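# Store earphones in chest drawer and close it

## Task

Place the coiled earphones inside the small chest's open drawer, then push that drawer closed, with the chest still standing upright at the end.

## Robot and tools

Robot: two Franka FR3 seven-joint arms, left_arm and right_arm, each with a Robotiq 140 two-finger gripper whose fingers do not fold, plus a wrist camera. Cameras: cam_high (fixed, 504x504, on a stand behind the arms), cam_left_wrist and cam_right_wrist (672x504 each).

Frame: every reported pose, velocity and offset uses the scene frame. Its origin sits at table-top height, halfway between the two nominal arm bases; +x points out over the table, +z up, and left_arm is on the +y side (image left/right do not follow these names). The gripper's fingers point along its own +z and close along its own y. end_effector_position is the spot between the pads when closed; fingertips extend about 33 mm past it at small openings, only 9 mm when fully open. Reported positions may be off by a few centimetres.

Row format (used by execute_actions and move): one flat list of 18 numbers, each in [-1, 1], covering both arms even when only one moves. Order: left dx, dy, dz, rx, ry, rz, left gripper position, force_limit, speed; then the same nine for the right arm. The six pose numbers are offsets, not poses: they count from that arm's Hand target as it stood when the action or move began, along scene axes, with the arm turning about its Hand target position. Scale: 1.0 equals 0.6 m for dx/dy/dz and 180 degrees for rotation; rx, ry, rz form one rotation vector. Sending the same offset again moves the arm further. All zeros re-requests the current Hand target. Gripper numbers are absolute settings: position +1 is fully open (140 mm), about -0.8 is where pads touch, -1 closes until blocked. force_limit runs from -1 (about 14 N) through 0 (about 40 N) to +1 (about 58 N); speed runs from -1 (about 30 mm/s) to +1 (about 250 mm/s), and faster closing squeezes harder. Both start at +1. A 0 in a gripper slot is a real command, so resend previous gripper numbers to leave a gripper unchanged.

execute_actions(actions, cameras): actions is a list of actions; each action is a table of up to 15 rows, one per 1/30 s step, every row measured from the action's starting Hand target (not from the previous row); a short table repeats its final row. Images are returned only if actions is empty or cameras names them (["all"], a list of names, or [] for none). An empty list also reports scene number and hidden fields.

move(target, speed, blend, blocking, cameras): drives each gripper in a straight line toward the offset given by target, either one 18-number row or a list of up to 15 rows; every row in the list counts from the same starting Hand targets. speed is the top path speed in m/s, 0.002 to 2 (default 0.25), one value or one per target; turning is capped at twice that in rad/s and at 2.5 rad/s. blend, in metres, rounds corners between listed targets (0 means stop at each). blocking=false returns after about 0.5 s while motion continues. Paths ignore obstacles and the other arm and last at most 10 s. The result adds a move: line with the ending (done, off_target, moving, held, fault) and limits (paced = pose clipped, held = steps withheld).

wait(seconds 0 to 10): lets time pass holding commands. stop(): brakes a running move; fingers continue. zoom_image(camera, region): camera is cam_high, cam_left_wrist or cam_right_wrist; region is [x0, y0, x1, y1] in pixels from the image's top-left, at most 504 by 504, on the newest image. clear_fault(arm: left_arm or right_arm): clears a reported torque or force fault. read_manual(section): licence texts only. finished_scene(scene: 1 or 2): ends the scene for good; the goal must hold without the robot.

Controller behaviour: each step the commanded pose is clipped to within 70 mm and 16 degrees of the measured gripper, so one action may fall short. Hand target in a result is the last clipped command and the base for the next offsets; a gripper often rests short of it, and only a new command (even zeros) pursues it. If an arm is pressing on something, command its target back beyond the gripper to release. Large wrist turns can swing the elbow.

Result lines: end_effector_position (m) and end_effector_quat_wxyz per arm; Hand target; Tool commands; object_status (0 moving, 1 blocked while opening, 2 blocked while closing, i.e. likely holding, 3 reached position or pads met); position_measured in counts (3 fully open, about 75 = 100 mm, 139 = 60 mm, 200 = 20 mm, 230 pads together); joint positions, velocities (may be omitted when all are within noise), joint torques, external joint torques, Flange force (gripper frame, includes held weight, noisy); MOTOR HOT and fault lines. To tighten a grip, raise force_limit and nudge position between -1 and -0.98; to loosen, open and reclose slowly.

Avoid: net outside force of 40 N on an arm or its load (force fault), contact torques above 35/35/32/30/12/12/12 N m for waist through wrist roll (torque fault), joint range ends and overspeed. Faulted arms halt until clear_fault. Never let the grippers, housings or wrist cameras meet each other or grip the other arm. Do not drop things, slam the drawer, hit the table or chest hard, squeeze hard on something still resting, or let anything leave the table. Keep the chest upright, move gently, and avoid long stretched or loaded holds that heat motors.

Each tool is called as name([rows], argument=value, ...), one row to a line, values as JSON.

## Session

execute_actions(actions=[])

Scene clock: 0.00 s.
left_arm: end_effector_position=(+0.3906, +0.3534, +0.3040) position_measured=3 object_status=3 end_effector_quat_wxyz=(-0.104, +0.774, -0.462, -0.421) | right_arm: end_effector_position=(+0.5086, -0.3611, +0.2859) position_measured=3 object_status=3 end_effector_quat_wxyz=(+0.657, +0.632, +0.406, +0.058)
Joint positions: left_arm=[-0.32 0.467 -0.031 -1.437 0.367 1.075 -0.844] | right_arm=[0.274 0.011 0.155 -2.572 -1.668 1.783 -1.044]
Joint velocities: within noise
Joint torques (N m): no reading
External joint torques (N m): no reading
Flange force (N): no reading
Hand target: left_arm +0.3906, +0.3534, +0.3040; -0.104, +0.774, -0.462, -0.421 | right_arm +0.5086, -0.3611, +0.2859; +0.657, +0.632, +0.406, +0.058
Tool commands: left_gripper/position=+1.0 left_gripper/force_limit=+1.0 left_gripper/speed=+1.0 right_gripper/position=+1.0 right_gripper/force_limit=+1.0 right_gripper/speed=+1.0
camera_calibration:
cam_left_wrist: T_world_to_cam=[[-0.802398, -0.554172, 0.221475, 0.450136], [-0.0399313, 0.420134, 0.906583, -0.404157], [-0.595452, 0.718597, -0.359244, 0.229469], [0, 0, 0, 1]] pos_world=[0.481688, 0.254357, 0.349144]
cam_right_wrist: T_world_to_cam=[[0.437809, 0.169359, 0.882973, -0.403825], [-0.834551, -0.288768, 0.469187, 0.188577], [0.334436, -0.942301, 0.0149133, -0.371105], [0, 0, 0, 1]] pos_world=[0.458286, -0.226846, 0.273623]

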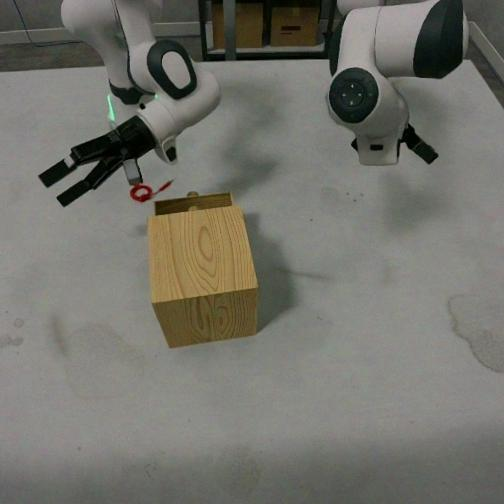

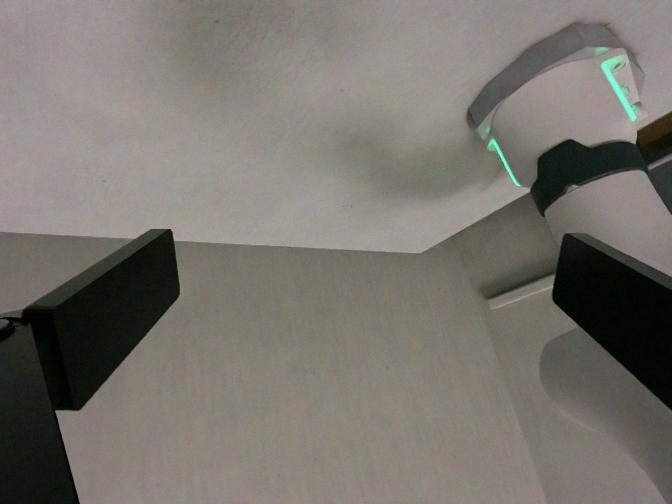

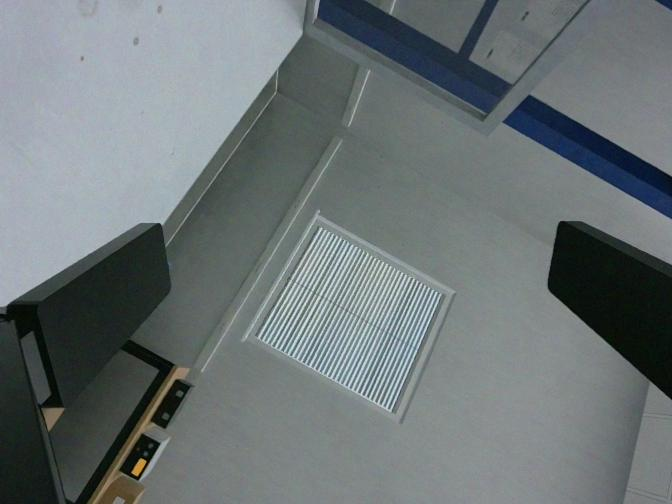

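zoom_image(camera="cam_high", region=[110, 160, 270, 360])

zoom_image(camera="cam_high", region=[110, 160, 190, 240])

Scaled by 2.520 from the camera's 504x504 image, which has a finer 720x720 frame.

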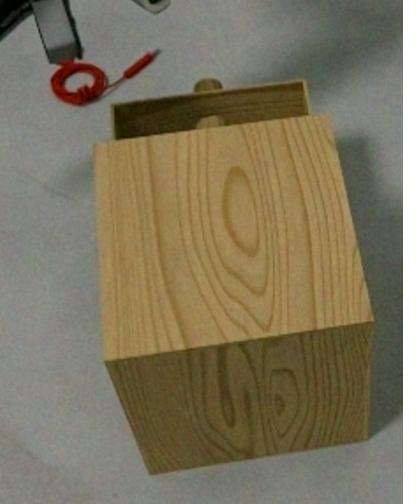

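Scaled by 6.300 from the camera's 504x504 image, which has a finer 720x720 frame.

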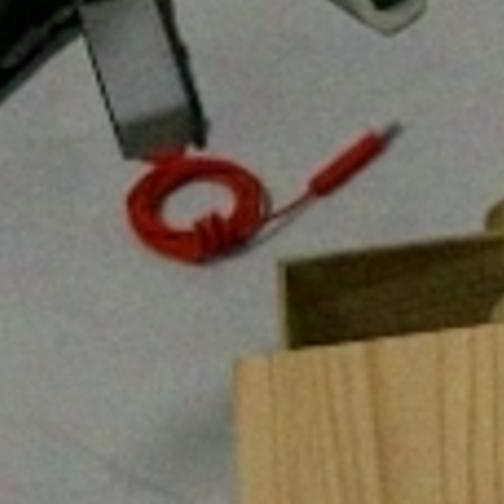

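move(target=[0,0,0,0,0,0,1,1,1,-0.264,0.05,0.107,0.4714,0.07,-0.2657,1,1,1], speed=0.3, cameras=["all"])

Scene clock: 46.37 s.
left_arm: end_effector_position=(+0.3906, +0.3534, +0.3040) position_measured=3 object_status=3 end_effector_quat_wxyz=(-0.104, +0.774, -0.462, -0.421) | right_arm: end_effector_position=(+0.3514, -0.3318, +0.3496) position_measured=3 object_status=3 end_effector_quat_wxyz=(+0.001, +0.998, +0.055, +0.001)
Joint positions: left_arm=[-0.32 0.467 -0.031 -1.437 0.367 1.075 -0.844] | right_arm=[0.373 -0.587 -0.375 -2.352 -0.211 1.795 -1.543]
Joint velocities: left_arm=[within noise] | right_arm=[0.002 -0.001 -0.003 0 0.002 -0.005 -0.002]
Joint torques (N m): left_arm=[0.22 -42.36 1.27 23.09 1.75 -0.17 0.09] | right_arm=[0.66 -11.27 4.61 25.84 1.15 2.37 -0.28]
External joint torques (N m): left_arm=[0.35 2.84 0.83 0.65 -0.09 -0.03 0.09] | right_arm=[0.67 -0.41 -0.82 1.34 0.29 -0.31 -0.28]
Flange force (N): left_arm=[5.9 -8.3 -9.9] | right_arm=[3.0 1.7 -4.0]
Hand target: left_arm +0.3906, +0.3534, +0.3040; -0.104, +0.774, -0.462, -0.421 | right_arm +0.3502, -0.3311, +0.3501; -0.001, +0.998, +0.059, +0.000
Off the commanded pose: left_arm 0.000 m, 0 deg | right_arm 0.002 m, 0 deg.
move: done
camera_calibration:
cam_left_wrist: T_world_to_cam=[[-0.802398, -0.554172, 0.221475, 0.450136], [-0.0399313, 0.420134, 0.906583, -0.404157], [-0.595452, 0.718597, -0.359244, 0.229469], [0, 0, 0, 1]] pos_world=[0.481688, 0.254357, 0.349144]
cam_right_wrist: T_world_to_cam=[[0.0942058, -0.995407, -0.0170339, -0.347248], [-0.935867, -0.0943802, 0.339478, 0.181413], [-0.339526, -0.0160393, -0.94046, 0.586251], [0, 0, 0, 1]] pos_world=[0.401538, -0.319128, 0.483845]

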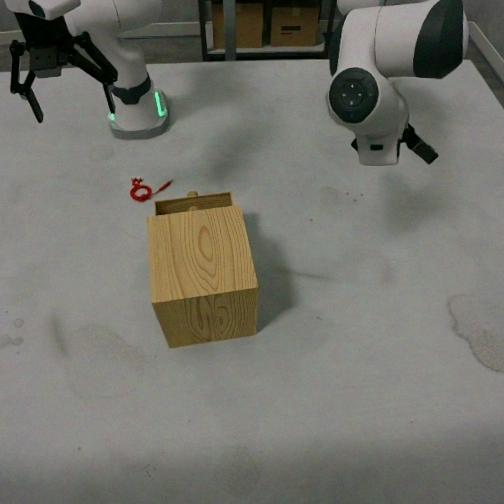

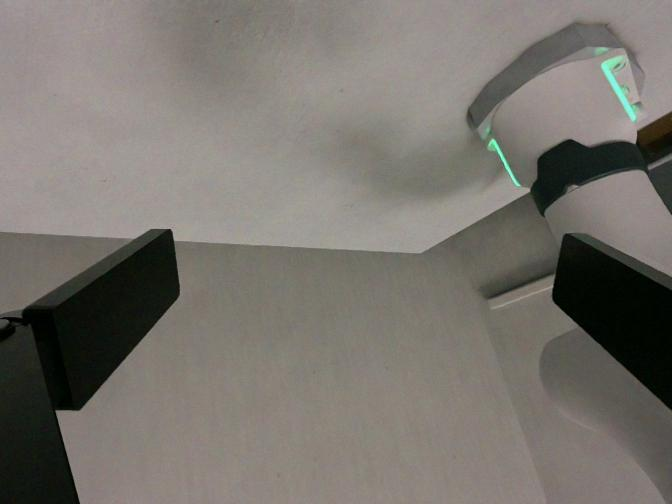

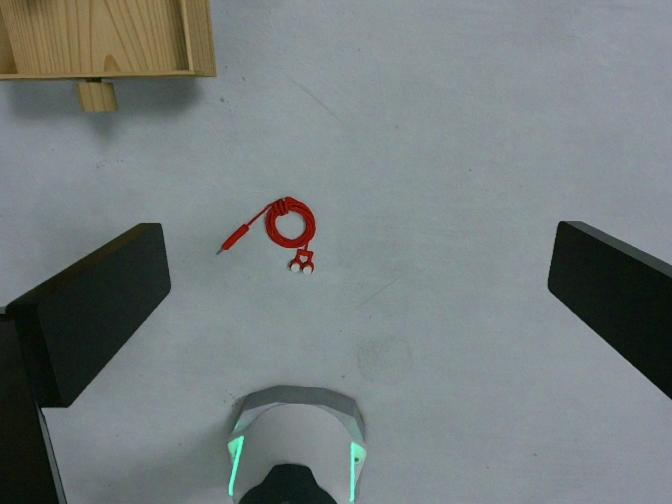

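move(target=[0,0,0,0,0,0,1,1,1,0.178,0.361,-0.033,0,0,0,-1,-1,0], cameras=["all"])

zoom_image(camera="cam_right_wrist", region=[120, 0, 560, 300])

Scene clock: 55.27 s.
left_arm: end_effector_position=(+0.3906, +0.3534, +0.3040) position_measured=3 object_status=3 end_effector_quat_wxyz=(-0.104, +0.774, -0.462, -0.421) | right_arm: end_effector_position=(+0.4571, -0.1145, +0.3313) position_measured=233 object_status=3 end_effector_quat_wxyz=(-0.001, +0.998, +0.064, +0.002)
Joint positions: left_arm=[-0.32 0.467 -0.031 -1.437 0.367 1.075 -0.844] | right_arm=[0.539 -0.099 -0.193 -1.984 -0.02 1.89 -1.31]
Joint velocities: left_arm=[within noise] | right_arm=[0 0 0 -0.001 0 0 0.008]
Joint torques (N m): left_arm=[0.24 -42.38 1.28 23.13 1.74 -0.17 0.07] | right_arm=[0.03 -27.71 0.38 26.8 1.1 2.69 0.13]
External joint torques (N m): left_arm=[0.4 2.92 0.86 0.64 -0.1 -0.03 0.07] | right_arm=[0 1.35 -0.18 1.74 0.29 0.02 0.13]
Flange force (N): left_arm=[6.0 -8.4 -10.0] | right_arm=[10.0 -2.6 -3.3]
Hand target: left_arm +0.3906, +0.3534, +0.3040; -0.104, +0.774, -0.462, -0.421 | right_arm +0.4570, -0.1145, +0.3303; -0.001, +0.998, +0.059, +0.000
Off the commanded pose: left_arm 0.000 m, 0 deg | right_arm 0.001 m, 1 deg.
move: done
camera_calibration:
cam_left_wrist: T_world_to_cam=[[-0.802398, -0.554172, 0.221475, 0.450136], [-0.0399313, 0.420134, 0.906583, -0.404157], [-0.595452, 0.718597, -0.359244, 0.229469], [0, 0, 0, 1]] pos_world=[0.481688, 0.254357, 0.349144]
cam_right_wrist: T_world_to_cam=[[0.111459, -0.993577, -0.0195192, -0.148092], [-0.934427, -0.111469, 0.338262, 0.304781], [-0.338265, -0.0194631, -0.94085, 0.607672], [0, 0, 0, 1]] pos_world=[0.506856, -0.10134, 0.465741]

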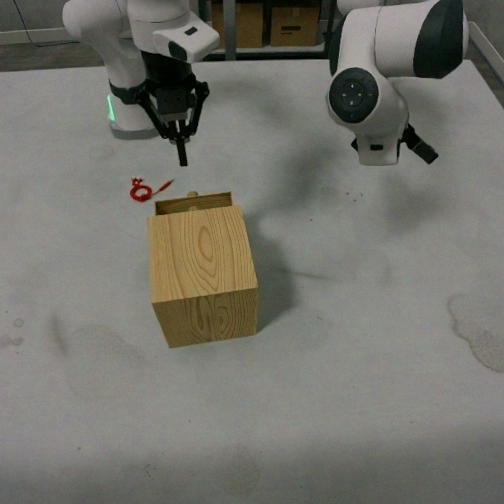

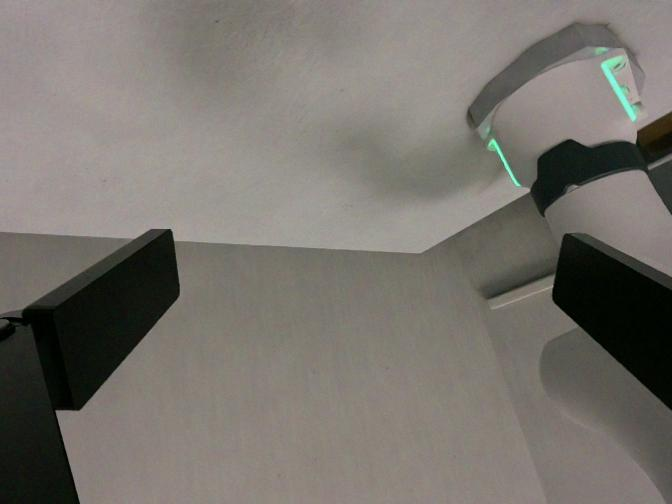

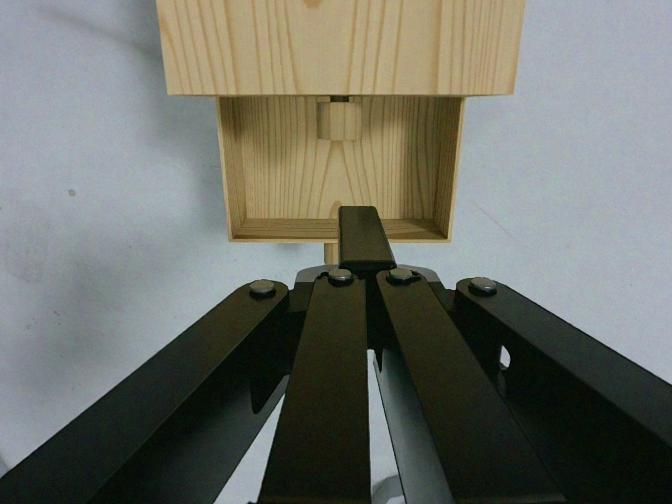

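Scaled by 1.145 from the camera's 672x504 image, which has a finer 960x720 frame.

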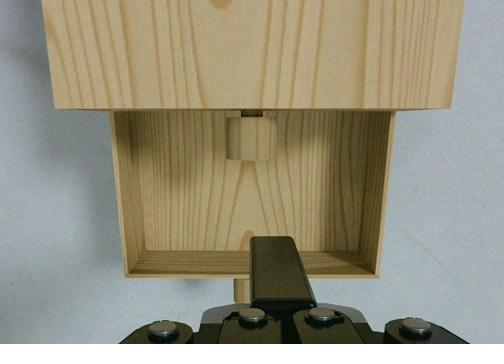

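move(target=[0,0,0,0,0,0,1,1,1,-0.3317,-0.3058,-0.3,0,0,0,-0.25,-1,0], cameras=["cam_right_wrist","cam_high"])

Scene clock: 83.00 s.
left_arm: end_effector_position=(+0.3906, +0.3534, +0.3040) position_measured=3 object_status=3 end_effector_quat_wxyz=(-0.104, +0.774, -0.462, -0.421) | right_arm: end_effector_position=(+0.2570, -0.2984, +0.1499) position_measured=160 object_status=3 end_effector_quat_wxyz=(-0.001, +0.999, +0.054, -0.002)
Joint positions: left_arm=[-0.32 0.467 -0.031 -1.437 0.367 1.075 -0.844] | right_arm=[0.307 -0.702 -0.37 -2.971 -0.31 2.275 -1.419]
Joint velocities: left_arm=[within noise] | right_arm=[0 -0.001 0 0 -0.001 0.001 -0.006]
Joint torques (N m): left_arm=[0.23 -42.4 1.24 23.15 1.74 -0.18 0.1] | right_arm=[0.72 -6.33 3.11 22.55 0.38 2.85 -0.39]
External joint torques (N m): left_arm=[0.24 2.63 0.72 0.83 -0.1 -0.02 0.1] | right_arm=[0.72 -0.62 -0.47 0.69 -0.28 0.19 -0.39]
Flange force (N): left_arm=[5.8 -8.2 -10.4] | right_arm=[0.6 1.0 -1.3]
Hand target: left_arm +0.3906, +0.3534, +0.3040; -0.104, +0.774, -0.462, -0.421 | right_arm +0.2580, -0.2980, +0.1503; -0.001, +0.998, +0.059, +0.000
Off the commanded pose: left_arm 0.000 m, 0 deg | right_arm 0.001 m, 1 deg.
move: done
camera_calibration:
cam_right_wrist: T_world_to_cam=[[0.0908226, -0.995662, -0.0201905, -0.307236], [-0.93389, -0.0921934, 0.345469, 0.163233], [-0.345832, -0.0125207, -0.938213, 0.369255], [0, 0, 0, 1]] pos_world=[0.308046, -0.286231, 0.283845]
Images, in order (width x height): cam_high 504x504, cam_right_wrist 672x504.

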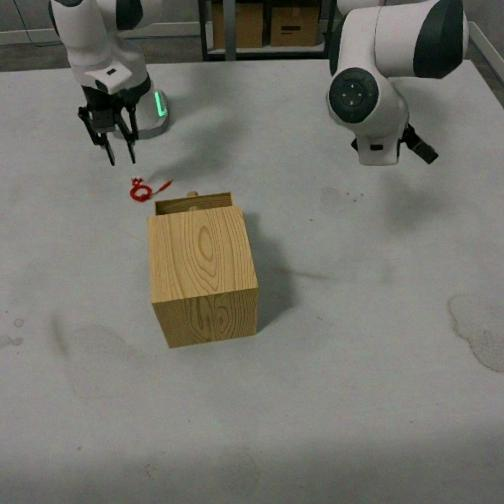

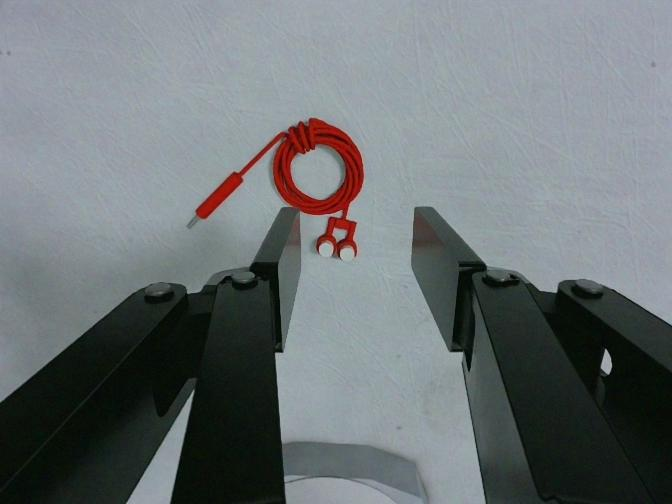

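move(target=[0,0,0,0,0,0,1,1,1,0.0083,0.0058,-0.1505,0,0,0,-0.25,-1,0], speed=0.15, cameras=["cam_right_wrist"])

Scene clock: 93.33 s.
left_arm: end_effector_position=(+0.3906, +0.3534, +0.3040) position_measured=3 object_status=3 end_effector_quat_wxyz=(-0.104, +0.774, -0.462, -0.421) | right_arm: end_effector_position=(+0.2619, -0.2949, +0.0601) position_measured=160 object_status=3 end_effector_quat_wxyz=(+0.000, +0.998, +0.061, -0.001)
Joint positions: left_arm=[-0.32 0.467 -0.031 -1.437 0.367 1.075 -0.844] | right_arm=[0.357 -0.346 -0.456 -3.027 -0.347 2.688 -1.419]
Joint velocities: left_arm=[within noise] | right_arm=[0 0 0 0 0 0.005 0]
Joint torques (N m): left_arm=[0.24 -42.38 1.25 23.1 1.74 -0.18 0.07] | right_arm=[0.66 -10.88 1.9 17.78 0.67 2.86 -0.11]
External joint torques (N m): left_arm=[0.07 2.96 0.59 0.63 -0.13 -0.02 0.07] | right_arm=[0.67 0.93 -0.3 1.28 0.29 0.19 -0.11]
Flange force (N): left_arm=[6.4 -8.1 -10.2] | right_arm=[9.6 -0.3 6.2]
Hand target: left_arm +0.3906, +0.3534, +0.3040; -0.104, +0.774, -0.462, -0.421 | right_arm +0.2629, -0.2945, +0.0600; -0.001, +0.998, +0.059, +0.000
Off the commanded pose: left_arm 0.000 m, 0 deg | right_arm 0.001 m, 0 deg.
move: done
camera_calibration:
cam_right_wrist: T_world_to_cam=[[0.106272, -0.994147, -0.0194325, -0.309619], [-0.933249, -0.106468, 0.34309, 0.194952], [-0.343151, -0.0183255, -0.939102, 0.284471], [0, 0, 0, 1]] pos_world=[0.312459, -0.281837, 0.194244]
Images, in order (width x height): cam_right_wrist 672x504.

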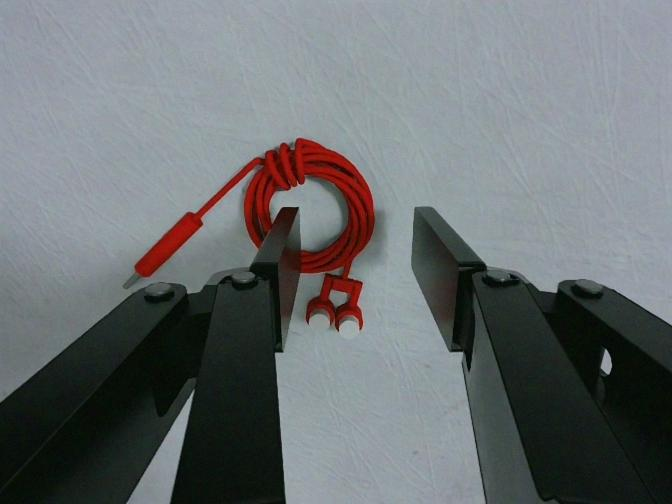

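move([
  [0,0,0,0,0,0,1,1,1,0.0043,0,-0.025,0,0,0,-0.25,-1,0],
  [0,0,0,0,0,0,1,1,1,0.0043,0,-0.0395,0,0,0,-0.25,-1,0],
], speed=[0.08,0.02], blend=0.004, cameras=["cam_right_wrist"])

zoom_image(camera="cam_right_wrist", region=[200, 150, 470, 390])

Scene clock: 102.13 s.
left_arm: end_effector_position=(+0.3906, +0.3534, +0.3040) position_measured=3 object_status=3 end_effector_quat_wxyz=(-0.104, +0.774, -0.462, -0.421) | right_arm: end_effector_position=(+0.2645, -0.2946, +0.0364) position_measured=160 object_status=3 end_effector_quat_wxyz=(-0.001, +0.998, +0.056, -0.001)
Joint positions: left_arm=[-0.32 0.467 -0.031 -1.437 0.367 1.075 -0.844] | right_arm=[0.404 -0.222 -0.496 -3.02 -0.321 2.806 -1.426]
Joint velocities: left_arm=[within noise] | right_arm=[0.003 0.001 -0.001 0.001 0.001 0.005 0.001]
Joint torques (N m): left_arm=[0.27 -42.4 1.26 23.13 1.75 -0.19 0.07] | right_arm=[0.54 -12.85 0.27 15.89 0.35 2.77 -0.44]
External joint torques (N m): left_arm=[0.25 3.15 0.71 0.54 -0.11 -0.03 0.06] | right_arm=[0.53 0.9 -1.35 1.32 0.07 0.12 -0.44]
Flange force (N): left_arm=[6.5 -8.4 -10.1] | right_arm=[10.3 3.1 8.7]
Hand target: left_arm +0.3906, +0.3534, +0.3040; -0.104, +0.774, -0.462, -0.421 | right_arm +0.2655, -0.2945, +0.0363; -0.001, +0.998, +0.059, +0.000
Off the commanded pose: left_arm 0.000 m, 0 deg | right_arm 0.001 m, 0 deg.
move: done
camera_calibration:
cam_right_wrist: T_world_to_cam=[[0.0957859, -0.995203, -0.0199251, -0.307668], [-0.934276, -0.0967923, 0.343161, 0.208593], [-0.343443, -0.0142544, -0.939065, 0.264364], [0, 0, 0, 1]] pos_world=[0.315147, -0.282233, 0.170544]
Images, in order (width x height): cam_right_wrist 672x504.

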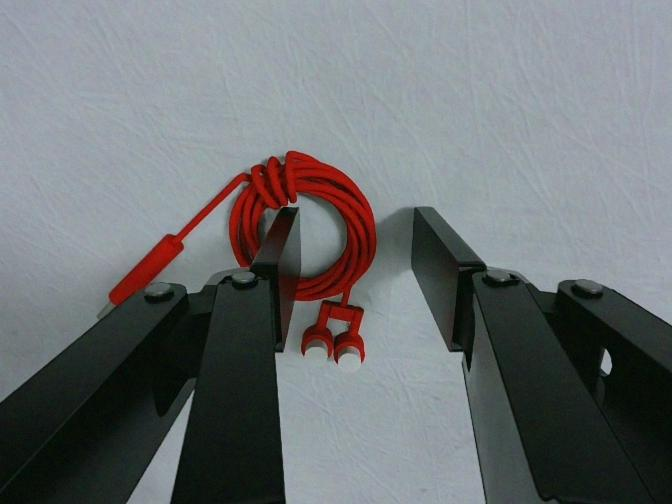

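Scaled by 1.867 from the camera's 672x504 image, which has a finer 960x720 frame.

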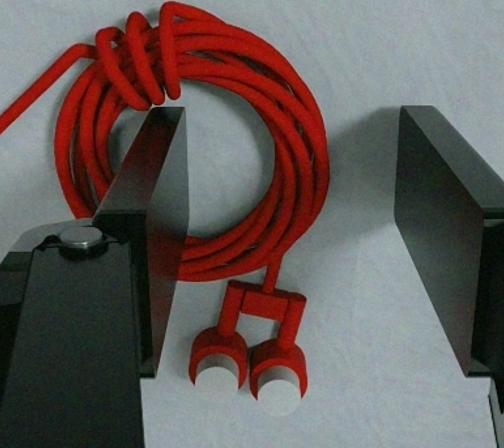

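move([
  [0,0,0,0,0,0,1,1,1,-0.0065,0,0,0,0,0,-0.25,-1,-1],
  [0,0,0,0,0,0,1,1,1,-0.0065,0,0,0,0,0,-1,-1,-1],
], speed=0.03, cameras=["cam_right_wrist"])

Scene clock: 110.27 s.
left_arm: end_effector_position=(+0.3906, +0.3534, +0.3040) position_measured=3 object_status=3 end_effector_quat_wxyz=(-0.104, +0.774, -0.462, -0.421) | right_arm: end_effector_position=(+0.2608, -0.2948, +0.0358) position_measured=223 object_status=0 end_effector_quat_wxyz=(-0.001, +0.998, +0.059, -0.002)
Joint positions: left_arm=[-0.32 0.467 -0.031 -1.437 0.367 1.075 -0.844] | right_arm=[0.397 -0.228 -0.493 -3.029 -0.33 2.807 -1.426]
Joint torques (N m): left_arm=[0.27 -42.38 1.27 23.14 1.76 -0.18 0.09] | right_arm=[-0.22 -13.81 1.93 14.97 -0.01 2.83 -0.2]
External joint torques (N m): left_arm=[0.1 2.88 0.6 0.72 -0.1 -0.02 0.09] | right_arm=[-0.21 -0.22 0.33 0.4 -0.29 0.17 -0.2]
Flange force (N): left_arm=[6.3 -8.2 -10.5] | right_arm=[-1.0 0.7 -1.3]
Hand target: left_arm +0.3906, +0.3534, +0.3040; -0.104, +0.774, -0.462, -0.421 | right_arm +0.2616, -0.2945, +0.0363; -0.001, +0.998, +0.059, +0.000
Off the commanded pose: left_arm 0.000 m, 0 deg | right_arm 0.001 m, 0 deg.
move: done
camera_calibration:
cam_right_wrist: T_world_to_cam=[[0.101521, -0.994638, -0.0197184, -0.308815], [-0.933146, -0.102078, 0.3447, 0.20352], [-0.344865, -0.0165941, -0.938506, 0.262106], [0, 0, 0, 1]] pos_world=[0.311656, -0.282035, 0.169745]
Images, in order (width x height): cam_right_wrist 672x504.

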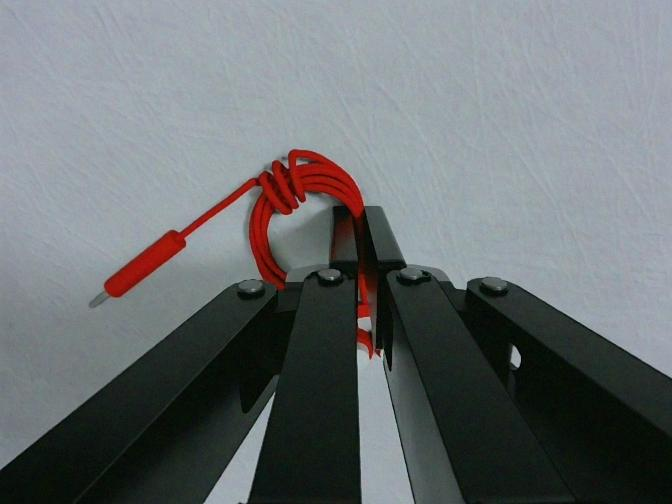

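move(target=[0,0,0,0,0,0,1,1,1,0,0,0.42,0,0,0,-1,-1,-1], speed=0.12, cameras=["cam_high","cam_right_wrist"])

zoom_image(camera="cam_high", region=[80, 80, 260, 260])

Scene clock: 117.33 s.
left_arm: end_effector_position=(+0.3906, +0.3534, +0.3040) position_measured=3 object_status=3 end_effector_quat_wxyz=(-0.104, +0.774, -0.462, -0.421) | right_arm: end_effector_position=(+0.2624, -0.2948, +0.2875) position_measured=223 object_status=2 end_effector_quat_wxyz=(+0.000, +0.998, +0.056, +0.001)
Joint positions: left_arm=[-0.32 0.467 -0.031 -1.437 0.367 1.075 -0.844] | right_arm=[0.351 -0.872 -0.282 -2.703 -0.223 1.845 -1.421]
Joint velocities: left_arm=[within noise] | right_arm=[0.001 0 0.001 0 0.001 -0.004 -0.003]
Joint torques (N m): left_arm=[0.2 -42.36 1.25 23.12 1.73 -0.17 0.08] | right_arm=[0.69 -3.77 3.84 26.29 0.93 2.35 -0.35]
External joint torques (N m): left_arm=[0.04 3.16 0.59 0.54 -0.14 -0.02 0.08] | right_arm=[0.72 -0.82 -0.44 1.86 0.1 -0.31 -0.35]
Flange force (N): left_arm=[6.7 -8.2 -10.2] | right_arm=[1.0 1.1 -5.5]
Hand target: left_arm +0.3906, +0.3534, +0.3040; -0.104, +0.774, -0.462, -0.421 | right_arm +0.2616, -0.2945, +0.2883; -0.001, +0.998, +0.059, +0.000
Off the commanded pose: left_arm 0.000 m, 0 deg | right_arm 0.001 m, 0 deg.
move: done
camera_calibration:
cam_right_wrist: T_world_to_cam=[[0.0962274, -0.995192, -0.0182763, -0.303251], [-0.935321, -0.0966885, 0.340331, 0.1216], [-0.340462, -0.0156549, -0.940128, 0.498518], [0, 0, 0, 1]] pos_world=[0.312642, -0.282231, 0.421744]
Images, in order (width x height): cam_high 504x504, cam_right_wrist 672x504.

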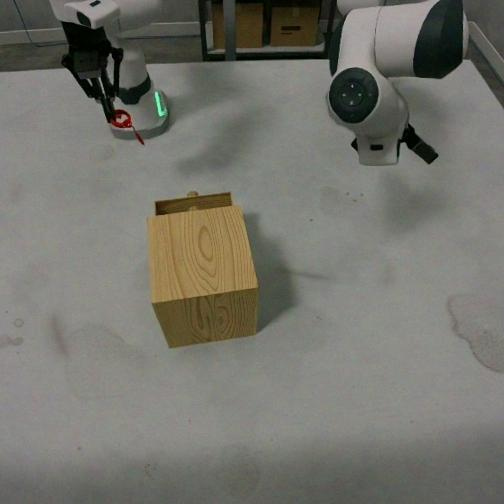

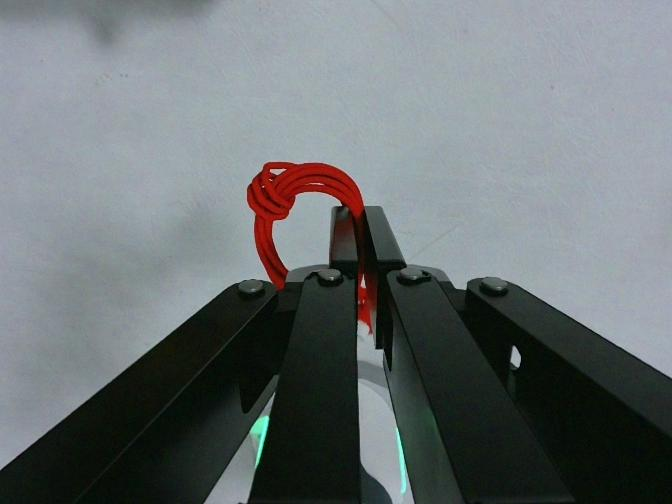

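Scaled by 2.800 from the camera's 504x504 image, which has a finer 720x720 frame.

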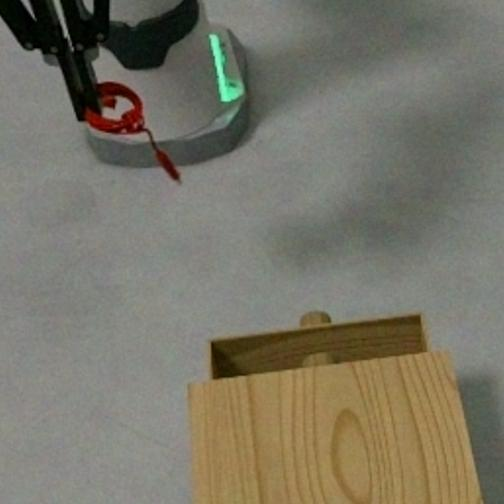

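move(target=[0,0,0,0,0,0,1,1,1,0.299,0.2683,0.0,0,0,0,-1,-1,-1], speed=0.18, cameras=["cam_high","cam_right_wrist"])

zoom_image(camera="cam_high", region=[120, 110, 270, 260])

Scene clock: 133.60 s.
left_arm: end_effector_position=(+0.3906, +0.3534, +0.3040) position_measured=3 object_status=3 end_effector_quat_wxyz=(-0.104, +0.774, -0.462, -0.421) | right_arm: end_effector_position=(+0.4416, -0.1340, +0.2892) position_measured=223 object_status=2 end_effector_quat_wxyz=(-0.001, +0.998, +0.063, +0.002)
Joint positions: left_arm=[-0.32 0.467 -0.031 -1.437 0.367 1.075 -0.844] | right_arm=[0.531 -0.145 -0.207 -2.142 -0.033 2.005 -1.323]
Joint velocities: left_arm=[within noise] | right_arm=[0 0 0 0 0.001 0 0.007]
Joint torques (N m): left_arm=[0.22 -42.39 1.23 23.08 1.73 -0.17 0.1] | right_arm=[0.27 -26.08 0.94 26.58 1.04 2.7 -0.01]
External joint torques (N m): left_arm=[0.19 2.74 0.68 0.7 -0.11 -0.02 0.1] | right_arm=[0.23 0.98 0.1 1.81 0.26 0.02 -0.01]
Flange force (N): left_arm=[5.9 -8.0 -10.0] | right_arm=[8.9 -2.4 -2.6]
Hand target: left_arm +0.3906, +0.3534, +0.3040; -0.104, +0.774, -0.462, -0.421 | right_arm +0.4410, -0.1335, +0.2883; -0.001, +0.998, +0.059, +0.000
Off the commanded pose: left_arm 0.000 m, 0 deg | right_arm 0.001 m, 1 deg.
move: done
camera_calibration:
cam_right_wrist: T_world_to_cam=[[0.110429, -0.993689, -0.0197098, -0.166087], [-0.93478, -0.110578, 0.337578, 0.302923], [-0.337626, -0.018854, -0.941091, 0.562298], [0, 0, 0, 1]] pos_world=[0.491354, -0.12094, 0.423641]
Images, in order (width x height): cam_high 504x504, cam_right_wrist 672x504.

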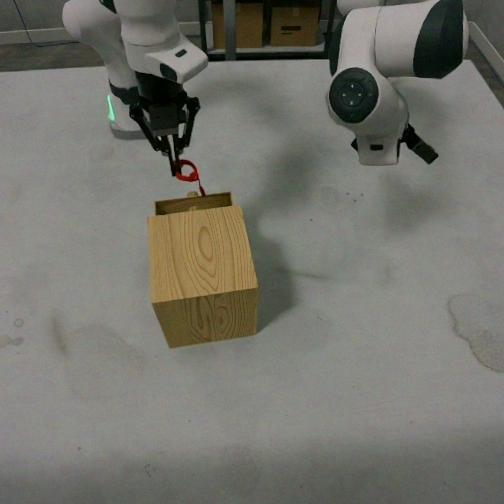

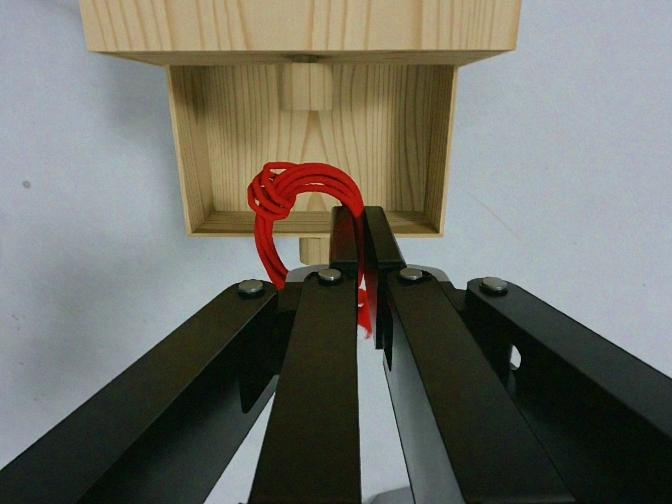

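Scaled by 3.360 from the camera's 504x504 image, which has a finer 720x720 frame.

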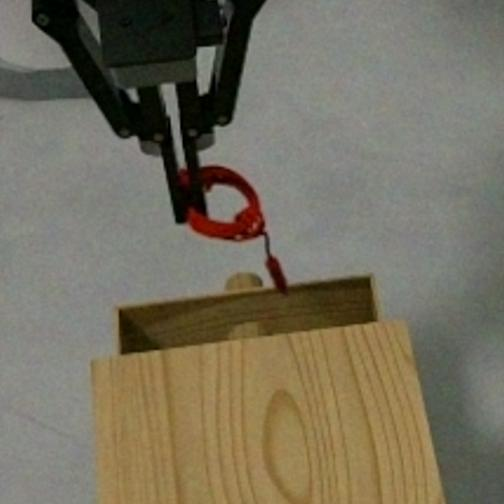

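zoom_image(camera="cam_right_wrist", region=[160, 40, 480, 360])

Scaled by 1.575 from the camera's 672x504 image, which has a finer 960x720 frame.

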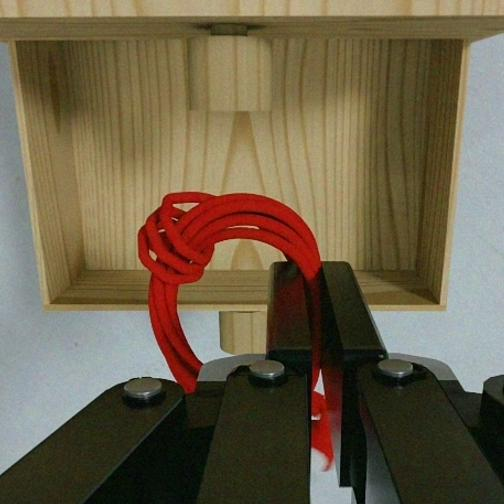

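move([
  [0,0,0,0,0,0,1,1,1,0.0148,0.0018,-0.02,0,0,0,-1,-1,-1],
  [0,0,0,0,0,0,1,1,1,0.0148,0.0018,-0.145,0,0,0,-1,-1,-1],
], speed=0.08, blend=0.01, cameras=["cam_high","cam_right_wrist"])

zoom_image(camera="cam_high", region=[120, 110, 270, 260])

zoom_image(camera="cam_right_wrist", region=[110, 0, 520, 360])

Scene clock: 154.53 s.
left_arm: end_effector_position=(+0.3906, +0.3534, +0.3040) position_measured=3 object_status=3 end_effector_quat_wxyz=(-0.104, +0.774, -0.462, -0.421) | right_arm: end_effector_position=(+0.4491, -0.1324, +0.2020) position_measured=223 object_status=2 end_effector_quat_wxyz=(+0.000, +0.998, +0.057, +0.000)
Joint positions: left_arm=[-0.32 0.467 -0.031 -1.437 0.367 1.075 -0.844] | right_arm=[0.531 -0.029 -0.218 -2.246 -0.008 2.217 -1.331]
Joint velocities: left_arm=[within noise] | right_arm=[0.001 0 0.002 0.002 0.001 0.005 -0.002]
Joint torques (N m): left_arm=[0.23 -42.38 1.29 23.12 1.75 -0.17 0.08] | right_arm=[0.25 -29.1 -0.45 24.84 0.96 2.94 -0.39]
External joint torques (N m): left_arm=[0.18 2.75 0.72 0.74 -0.1 -0.01 0.08] | right_arm=[0.13 0.69 -0.74 1.39 0.28 0.28 -0.39]
Flange force (N): left_arm=[6.0 -8.1 -10.2] | right_arm=[7.2 -0.3 0.2]
Hand target: left_arm +0.3906, +0.3534, +0.3040; -0.104, +0.774, -0.462, -0.421 | right_arm +0.4499, -0.1324, +0.2013; -0.001, +0.998, +0.059, +0.000
Off the commanded pose: left_arm 0.000 m, 0 deg | right_arm 0.001 m, 0 deg.
move: done; blend cut to 0.0075 m at target 1
camera_calibration:
cam_right_wrist: T_world_to_cam=[[0.0972017, -0.995096, -0.0183175, -0.161553], [-0.934488, -0.0975835, 0.342359, 0.340148], [-0.342468, -0.0161604, -0.939391, 0.484949], [0, 0, 0, 1]] pos_world=[0.499647, -0.119731, 0.336145]
Images, in order (width x height): cam_high 504x504, cam_right_wrist 672x504.

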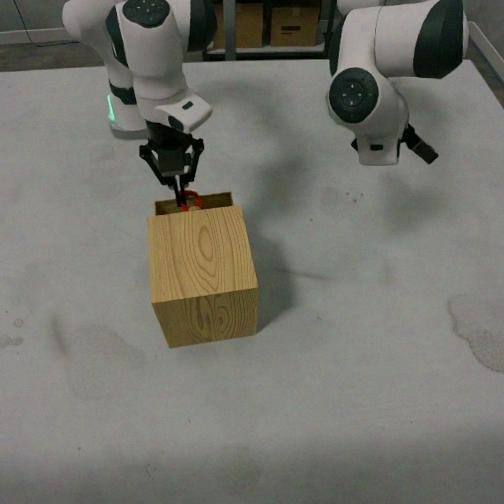

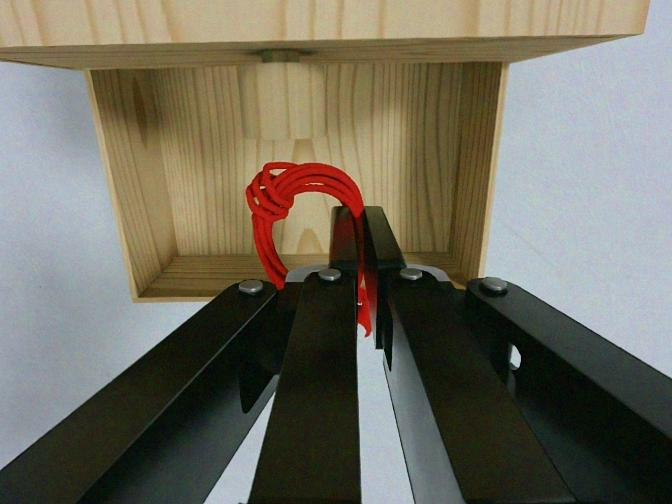

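Scaled by 3.360 from the camera's 504x504 image, which has a finer 720x720 frame.

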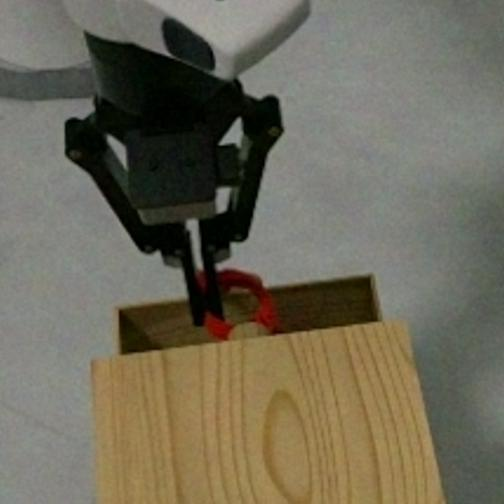

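Scaled by 1.229 from the camera's 672x504 image, which has a finer 960x720 frame.

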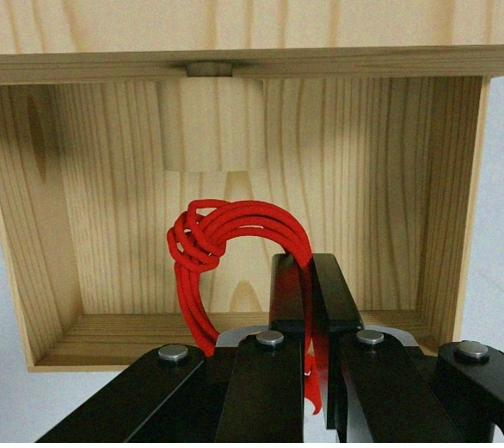

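move(target=[0,0,0,0,0,0,1,1,1,0,0,-0.085,0,0,0,-1,-1,-1], speed=0.06, cameras=["cam_high","cam_right_wrist"])

zoom_image(camera="cam_high", region=[120, 110, 270, 260])

Scene clock: 163.67 s.
left_arm: end_effector_position=(+0.3906, +0.3534, +0.3040) position_measured=3 object_status=3 end_effector_quat_wxyz=(-0.104, +0.774, -0.462, -0.421) | right_arm: end_effector_position=(+0.4493, -0.1319, +0.1514) position_measured=223 object_status=2 end_effector_quat_wxyz=(+0.000, +0.998, +0.057, +0.000)
Joint positions: left_arm=[-0.32 0.467 -0.031 -1.437 0.367 1.075 -0.844] | right_arm=[0.531 0.05 -0.219 -2.297 0.016 2.346 -1.348]
Joint velocities: left_arm=[within noise] | right_arm=[0 -0.001 0.001 0 0.001 0.004 -0.004]
Joint torques (N m): left_arm=[0.2 -42.35 1.24 23.12 1.75 -0.18 0.12] | right_arm=[-0.24 -30.25 -0.8 23.45 0.9 2.9 -0.4]
External joint torques (N m): left_arm=[0.16 2.94 0.67 0.66 -0.11 -0.03 0.12] | right_arm=[-0.18 1.25 -0.46 1.08 0.29 0.22 -0.4]
Flange force (N): left_arm=[6.2 -8.3 -10.3] | right_arm=[7.6 -0.3 2.1]
Hand target: left_arm +0.3906, +0.3534, +0.3040; -0.104, +0.774, -0.462, -0.421 | right_arm +0.4499, -0.1324, +0.1503; -0.001, +0.998, +0.059, +0.000
Off the commanded pose: left_arm 0.000 m, 0 deg | right_arm 0.001 m, 0 deg.
move: done
camera_calibration:
cam_right_wrist: T_world_to_cam=[[0.0976995, -0.995035, -0.0189589, -0.162052], [-0.934648, -0.0982812, 0.341722, 0.357792], [-0.341888, -0.0156661, -0.93961, 0.437289], [0, 0, 0, 1]] pos_world=[0.499747, -0.119233, 0.285544]
Images, in order (width x height): cam_high 504x504, cam_right_wrist 672x504.

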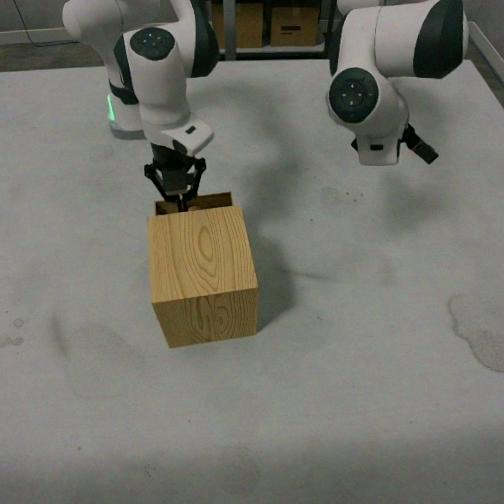

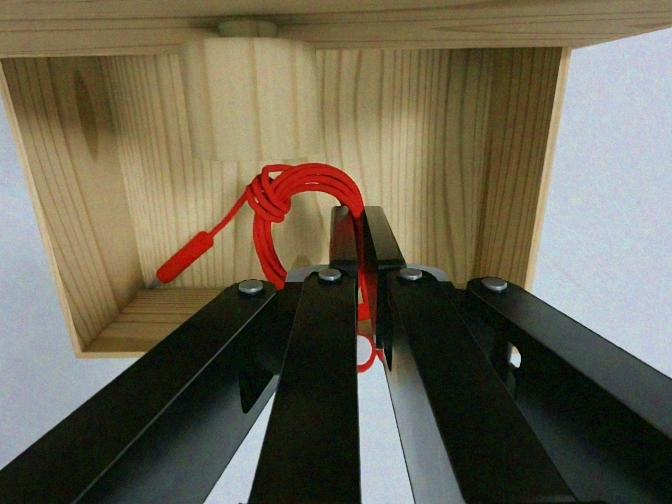

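Scaled by 3.360 from the camera's 504x504 image, which has a finer 720x720 frame.

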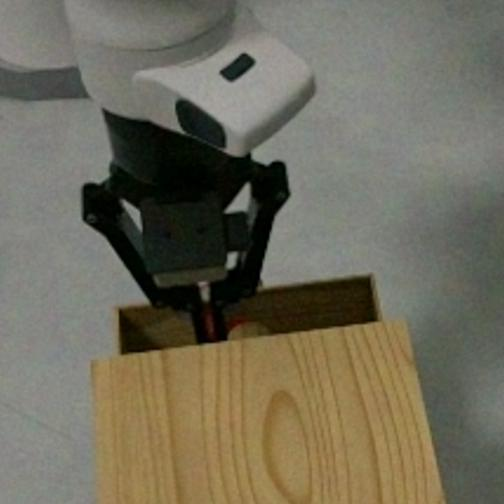

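zoom_image(camera="cam_right_wrist", region=[280, 260, 440, 420])

Scaled by 3.150 from the camera's 672x504 image, which has a finer 960x720 frame.

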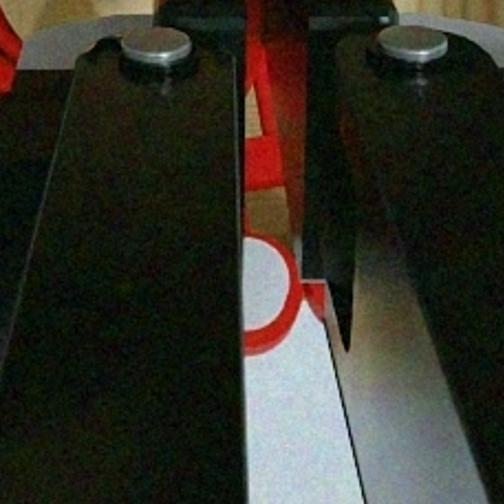

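move([
  [0,0,0,0,0,0,1,1,1,0,0,0.233,0,0,0,-1,-1,-1],
  [0,0,0,0,0,0,1,1,1,-0.0273,-0.037,0.233,0,0,-0.5,-1,-1,-1],
], speed=[0.08,0.3], cameras=["cam_high","cam_right_wrist"])

zoom_image(camera="cam_right_wrist", region=[110, 0, 520, 360])

zoom_image(camera="cam_high", region=[120, 110, 270, 260])

Scene clock: 195.00 s.
left_arm: end_effector_position=(+0.3906, +0.3534, +0.3040) position_measured=3 object_status=3 end_effector_quat_wxyz=(-0.104, +0.774, -0.462, -0.421) | right_arm: end_effector_position=(+0.4325, -0.1540, +0.2892) position_measured=223 object_status=2 end_effector_quat_wxyz=(+0.001, +0.750, -0.661, -0.001)
Joint positions: left_arm=[-0.32 0.467 -0.031 -1.437 0.367 1.075 -0.844] | right_arm=[0.272 -0.181 0.009 -2.183 0.003 2 0.189]
Joint velocities: left_arm=[within noise] | right_arm=[0 0 0 -0.001 -0.001 0 0.005]
Joint torques (N m): left_arm=[0.23 -42.36 1.28 23.14 1.75 -0.18 0.12] | right_arm=[-0.31 -26.24 0.15 25.8 0.35 2.79 -0.03]
External joint torques (N m): left_arm=[0.15 2.67 0.69 0.8 -0.1 -0.02 0.12] | right_arm=[-0.37 -0.24 0.29 1.22 -0.34 0.24 -0.03]
Flange force (N): left_arm=[5.9 -8.1 -10.4] | right_arm=[-0.5 -3.1 -1.8]
Hand target: left_arm +0.3906, +0.3534, +0.3040; -0.104, +0.774, -0.462, -0.421 | right_arm +0.4335, -0.1546, +0.2901; +0.000, +0.748, -0.664, +0.001
Off the commanded pose: left_arm 0.000 m, 0 deg | right_arm 0.001 m, 1 deg.
move: done
camera_calibration:
cam_right_wrist: T_world_to_cam=[[-0.993878, -0.109394, -0.0154517, 0.427621], [-0.108052, 0.933314, 0.342416, 0.0940148], [-0.0230371, 0.34199, -0.939421, 0.477776], [0, 0, 0, 1]] pos_world=[0.446168, -0.204361, 0.423248]
Images, in order (width x height): cam_high 504x504, cam_right_wrist 672x504.

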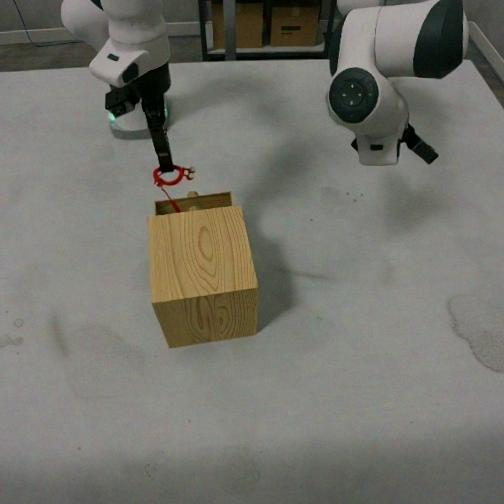

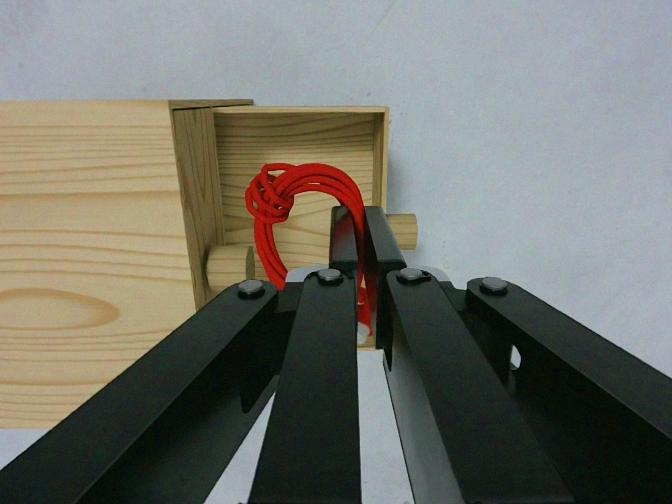

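Scaled by 1.229 from the camera's 672x504 image, which has a finer 960x720 frame.

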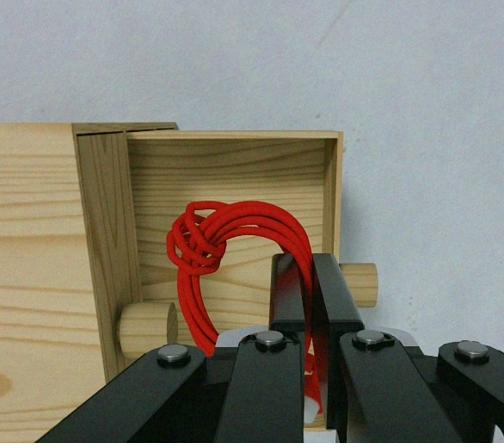

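Scaled by 3.360 from the camera's 504x504 image, which has a finer 720x720 frame.

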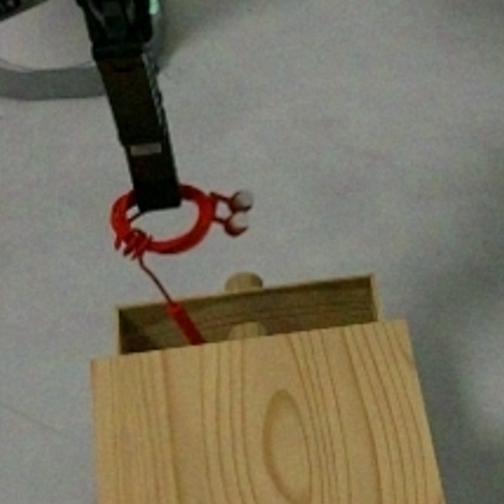

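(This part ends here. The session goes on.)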